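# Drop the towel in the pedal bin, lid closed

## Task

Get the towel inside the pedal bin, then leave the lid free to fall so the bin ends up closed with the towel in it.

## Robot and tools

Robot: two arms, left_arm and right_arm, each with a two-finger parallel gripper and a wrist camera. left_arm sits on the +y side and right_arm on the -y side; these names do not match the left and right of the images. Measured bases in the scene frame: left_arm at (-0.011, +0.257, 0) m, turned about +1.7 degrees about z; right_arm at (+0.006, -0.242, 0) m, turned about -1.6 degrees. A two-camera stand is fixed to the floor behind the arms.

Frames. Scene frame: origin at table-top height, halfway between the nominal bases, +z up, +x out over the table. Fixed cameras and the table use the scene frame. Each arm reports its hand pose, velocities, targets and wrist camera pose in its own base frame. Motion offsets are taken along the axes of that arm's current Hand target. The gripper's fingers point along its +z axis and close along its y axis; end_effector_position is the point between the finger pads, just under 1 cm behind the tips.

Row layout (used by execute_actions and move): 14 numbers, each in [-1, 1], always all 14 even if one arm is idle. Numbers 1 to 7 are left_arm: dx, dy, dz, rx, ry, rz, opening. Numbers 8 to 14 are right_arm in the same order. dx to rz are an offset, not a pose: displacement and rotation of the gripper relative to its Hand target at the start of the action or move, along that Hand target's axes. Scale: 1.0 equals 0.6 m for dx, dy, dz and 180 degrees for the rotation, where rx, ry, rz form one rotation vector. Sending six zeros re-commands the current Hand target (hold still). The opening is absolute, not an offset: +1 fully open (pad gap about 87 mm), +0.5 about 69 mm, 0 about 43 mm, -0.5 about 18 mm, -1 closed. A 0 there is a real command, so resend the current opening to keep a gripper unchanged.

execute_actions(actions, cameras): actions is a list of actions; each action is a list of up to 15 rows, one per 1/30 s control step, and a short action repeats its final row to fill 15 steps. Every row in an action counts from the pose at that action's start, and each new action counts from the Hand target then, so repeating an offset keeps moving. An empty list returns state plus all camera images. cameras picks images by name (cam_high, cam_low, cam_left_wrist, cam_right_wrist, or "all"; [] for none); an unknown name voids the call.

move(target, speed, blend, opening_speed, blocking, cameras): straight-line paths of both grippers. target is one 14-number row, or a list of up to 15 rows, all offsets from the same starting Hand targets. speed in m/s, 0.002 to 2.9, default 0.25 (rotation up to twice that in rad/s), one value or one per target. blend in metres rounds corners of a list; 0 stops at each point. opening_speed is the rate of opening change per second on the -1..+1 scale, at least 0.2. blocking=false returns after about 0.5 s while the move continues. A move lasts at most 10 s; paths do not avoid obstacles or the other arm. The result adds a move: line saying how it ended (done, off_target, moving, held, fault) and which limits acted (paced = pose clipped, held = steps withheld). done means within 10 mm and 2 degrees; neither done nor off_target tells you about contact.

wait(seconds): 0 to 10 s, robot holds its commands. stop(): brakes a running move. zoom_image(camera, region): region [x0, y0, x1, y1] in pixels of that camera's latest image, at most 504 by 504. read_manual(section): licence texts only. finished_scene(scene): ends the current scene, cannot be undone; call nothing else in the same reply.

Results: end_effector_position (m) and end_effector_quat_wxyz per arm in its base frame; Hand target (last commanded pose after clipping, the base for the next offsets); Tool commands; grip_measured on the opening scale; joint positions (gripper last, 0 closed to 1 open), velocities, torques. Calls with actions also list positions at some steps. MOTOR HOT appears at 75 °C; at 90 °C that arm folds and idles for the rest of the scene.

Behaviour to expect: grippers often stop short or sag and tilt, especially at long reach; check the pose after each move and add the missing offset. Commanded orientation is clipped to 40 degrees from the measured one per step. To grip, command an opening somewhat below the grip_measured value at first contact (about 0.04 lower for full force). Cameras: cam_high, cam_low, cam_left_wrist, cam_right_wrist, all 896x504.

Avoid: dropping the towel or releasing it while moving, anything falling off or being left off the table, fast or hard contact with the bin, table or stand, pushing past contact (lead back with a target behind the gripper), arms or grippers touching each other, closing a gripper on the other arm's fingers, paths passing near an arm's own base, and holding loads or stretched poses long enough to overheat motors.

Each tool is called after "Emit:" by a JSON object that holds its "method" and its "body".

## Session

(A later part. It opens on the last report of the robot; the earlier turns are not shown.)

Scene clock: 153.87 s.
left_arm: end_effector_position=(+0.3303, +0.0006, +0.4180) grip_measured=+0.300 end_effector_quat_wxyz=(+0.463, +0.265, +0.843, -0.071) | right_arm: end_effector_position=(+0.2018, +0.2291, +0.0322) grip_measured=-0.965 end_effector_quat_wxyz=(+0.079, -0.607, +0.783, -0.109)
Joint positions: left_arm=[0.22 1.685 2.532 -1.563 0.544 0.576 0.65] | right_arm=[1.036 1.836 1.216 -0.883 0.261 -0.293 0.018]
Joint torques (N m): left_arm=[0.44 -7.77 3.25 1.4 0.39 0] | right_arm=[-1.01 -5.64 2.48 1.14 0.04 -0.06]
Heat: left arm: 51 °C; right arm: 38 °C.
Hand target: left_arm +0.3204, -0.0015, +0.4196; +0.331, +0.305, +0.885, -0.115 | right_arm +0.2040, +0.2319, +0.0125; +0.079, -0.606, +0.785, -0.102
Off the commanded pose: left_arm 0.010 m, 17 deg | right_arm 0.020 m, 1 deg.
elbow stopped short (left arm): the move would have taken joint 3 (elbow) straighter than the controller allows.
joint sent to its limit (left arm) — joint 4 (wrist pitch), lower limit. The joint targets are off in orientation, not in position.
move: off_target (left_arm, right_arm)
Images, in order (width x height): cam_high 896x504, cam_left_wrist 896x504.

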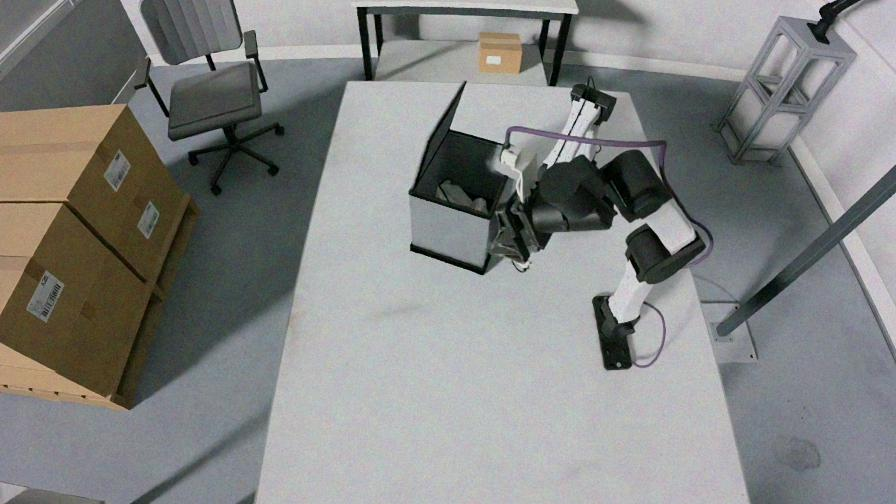

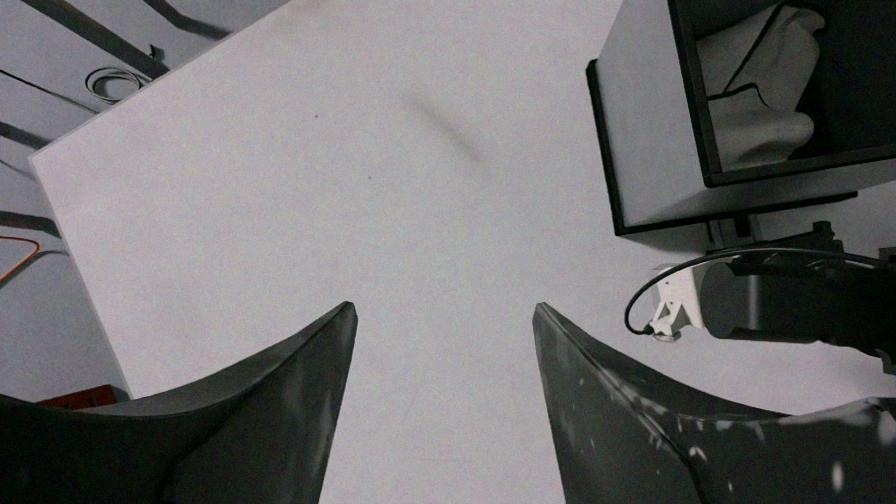

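Emit:
{"method": "move", "body": {"target": [0,0,0,0,0,0,0.3,-0.019,-0.039,-0.145,0,0,0,-1], "speed": 0.06, "cameras": ["cam_low","cam_high"]}}

Scene clock: 160.27 s.
left_arm: end_effector_position=(+0.3303, +0.0005, +0.4180) grip_measured=+0.300 end_effector_quat_wxyz=(+0.463, +0.266, +0.843, -0.071) | right_arm: end_effector_position=(+0.2068, +0.2371, +0.0931) grip_measured=-0.965 end_effector_quat_wxyz=(+0.066, -0.609, +0.783, -0.112)
Joint positions: left_arm=[0.22 1.685 2.532 -1.563 0.545 0.577 0.65] | right_arm=[1.034 1.835 1.463 -1.156 0.257 -0.294 0.018]
Joint torques (N m): left_arm=[0.49 -7.79 3.23 1.4 0.39 0.03] | right_arm=[-0.14 -9.63 8.23 0.29 0.07 0.02]
Heat: left arm: 50 °C; right arm: 38 °C.
Hand target: left_arm +0.3204, -0.0015, +0.4197; +0.331, +0.305, +0.885, -0.115 | right_arm +0.2072, +0.2428, +0.1026; +0.079, -0.606, +0.785, -0.102
Off the commanded pose: left_arm 0.010 m, 17 deg | right_arm 0.011 m, 2 deg.
joint sent to its limit (left arm) — joint 4 (wrist pitch), lower limit. The joint targets are off in orientation, not in position.
move: off_target (left_arm, right_arm)
Images, in order (width x height): cam_high 896x504, cam_low 896x504.

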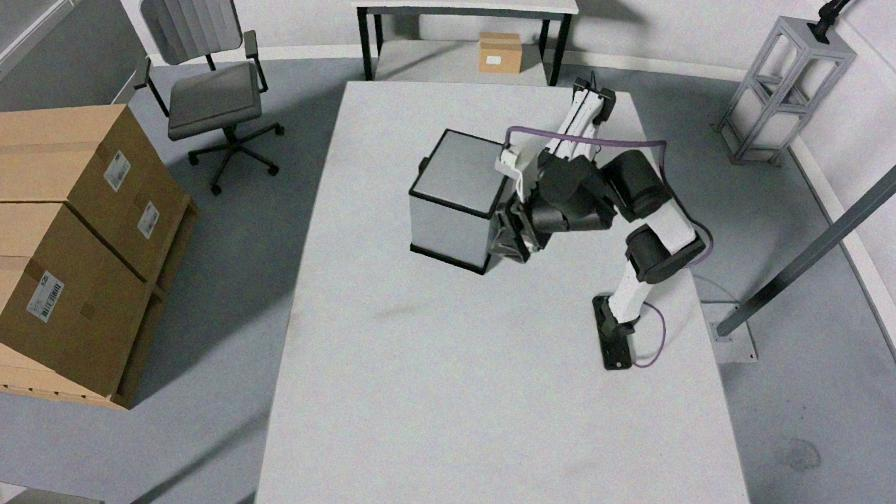

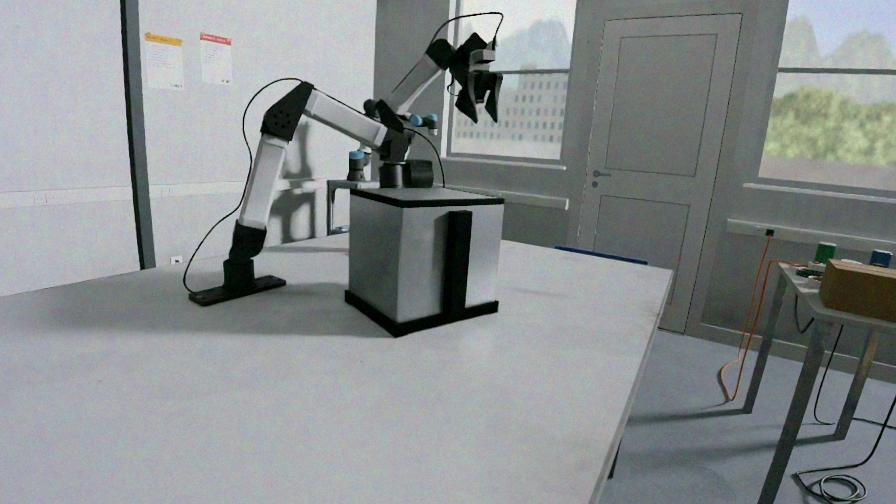

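Emit:
{"method": "finished_scene", "body": {"scene": 2}}

The scene is finished: the task was done.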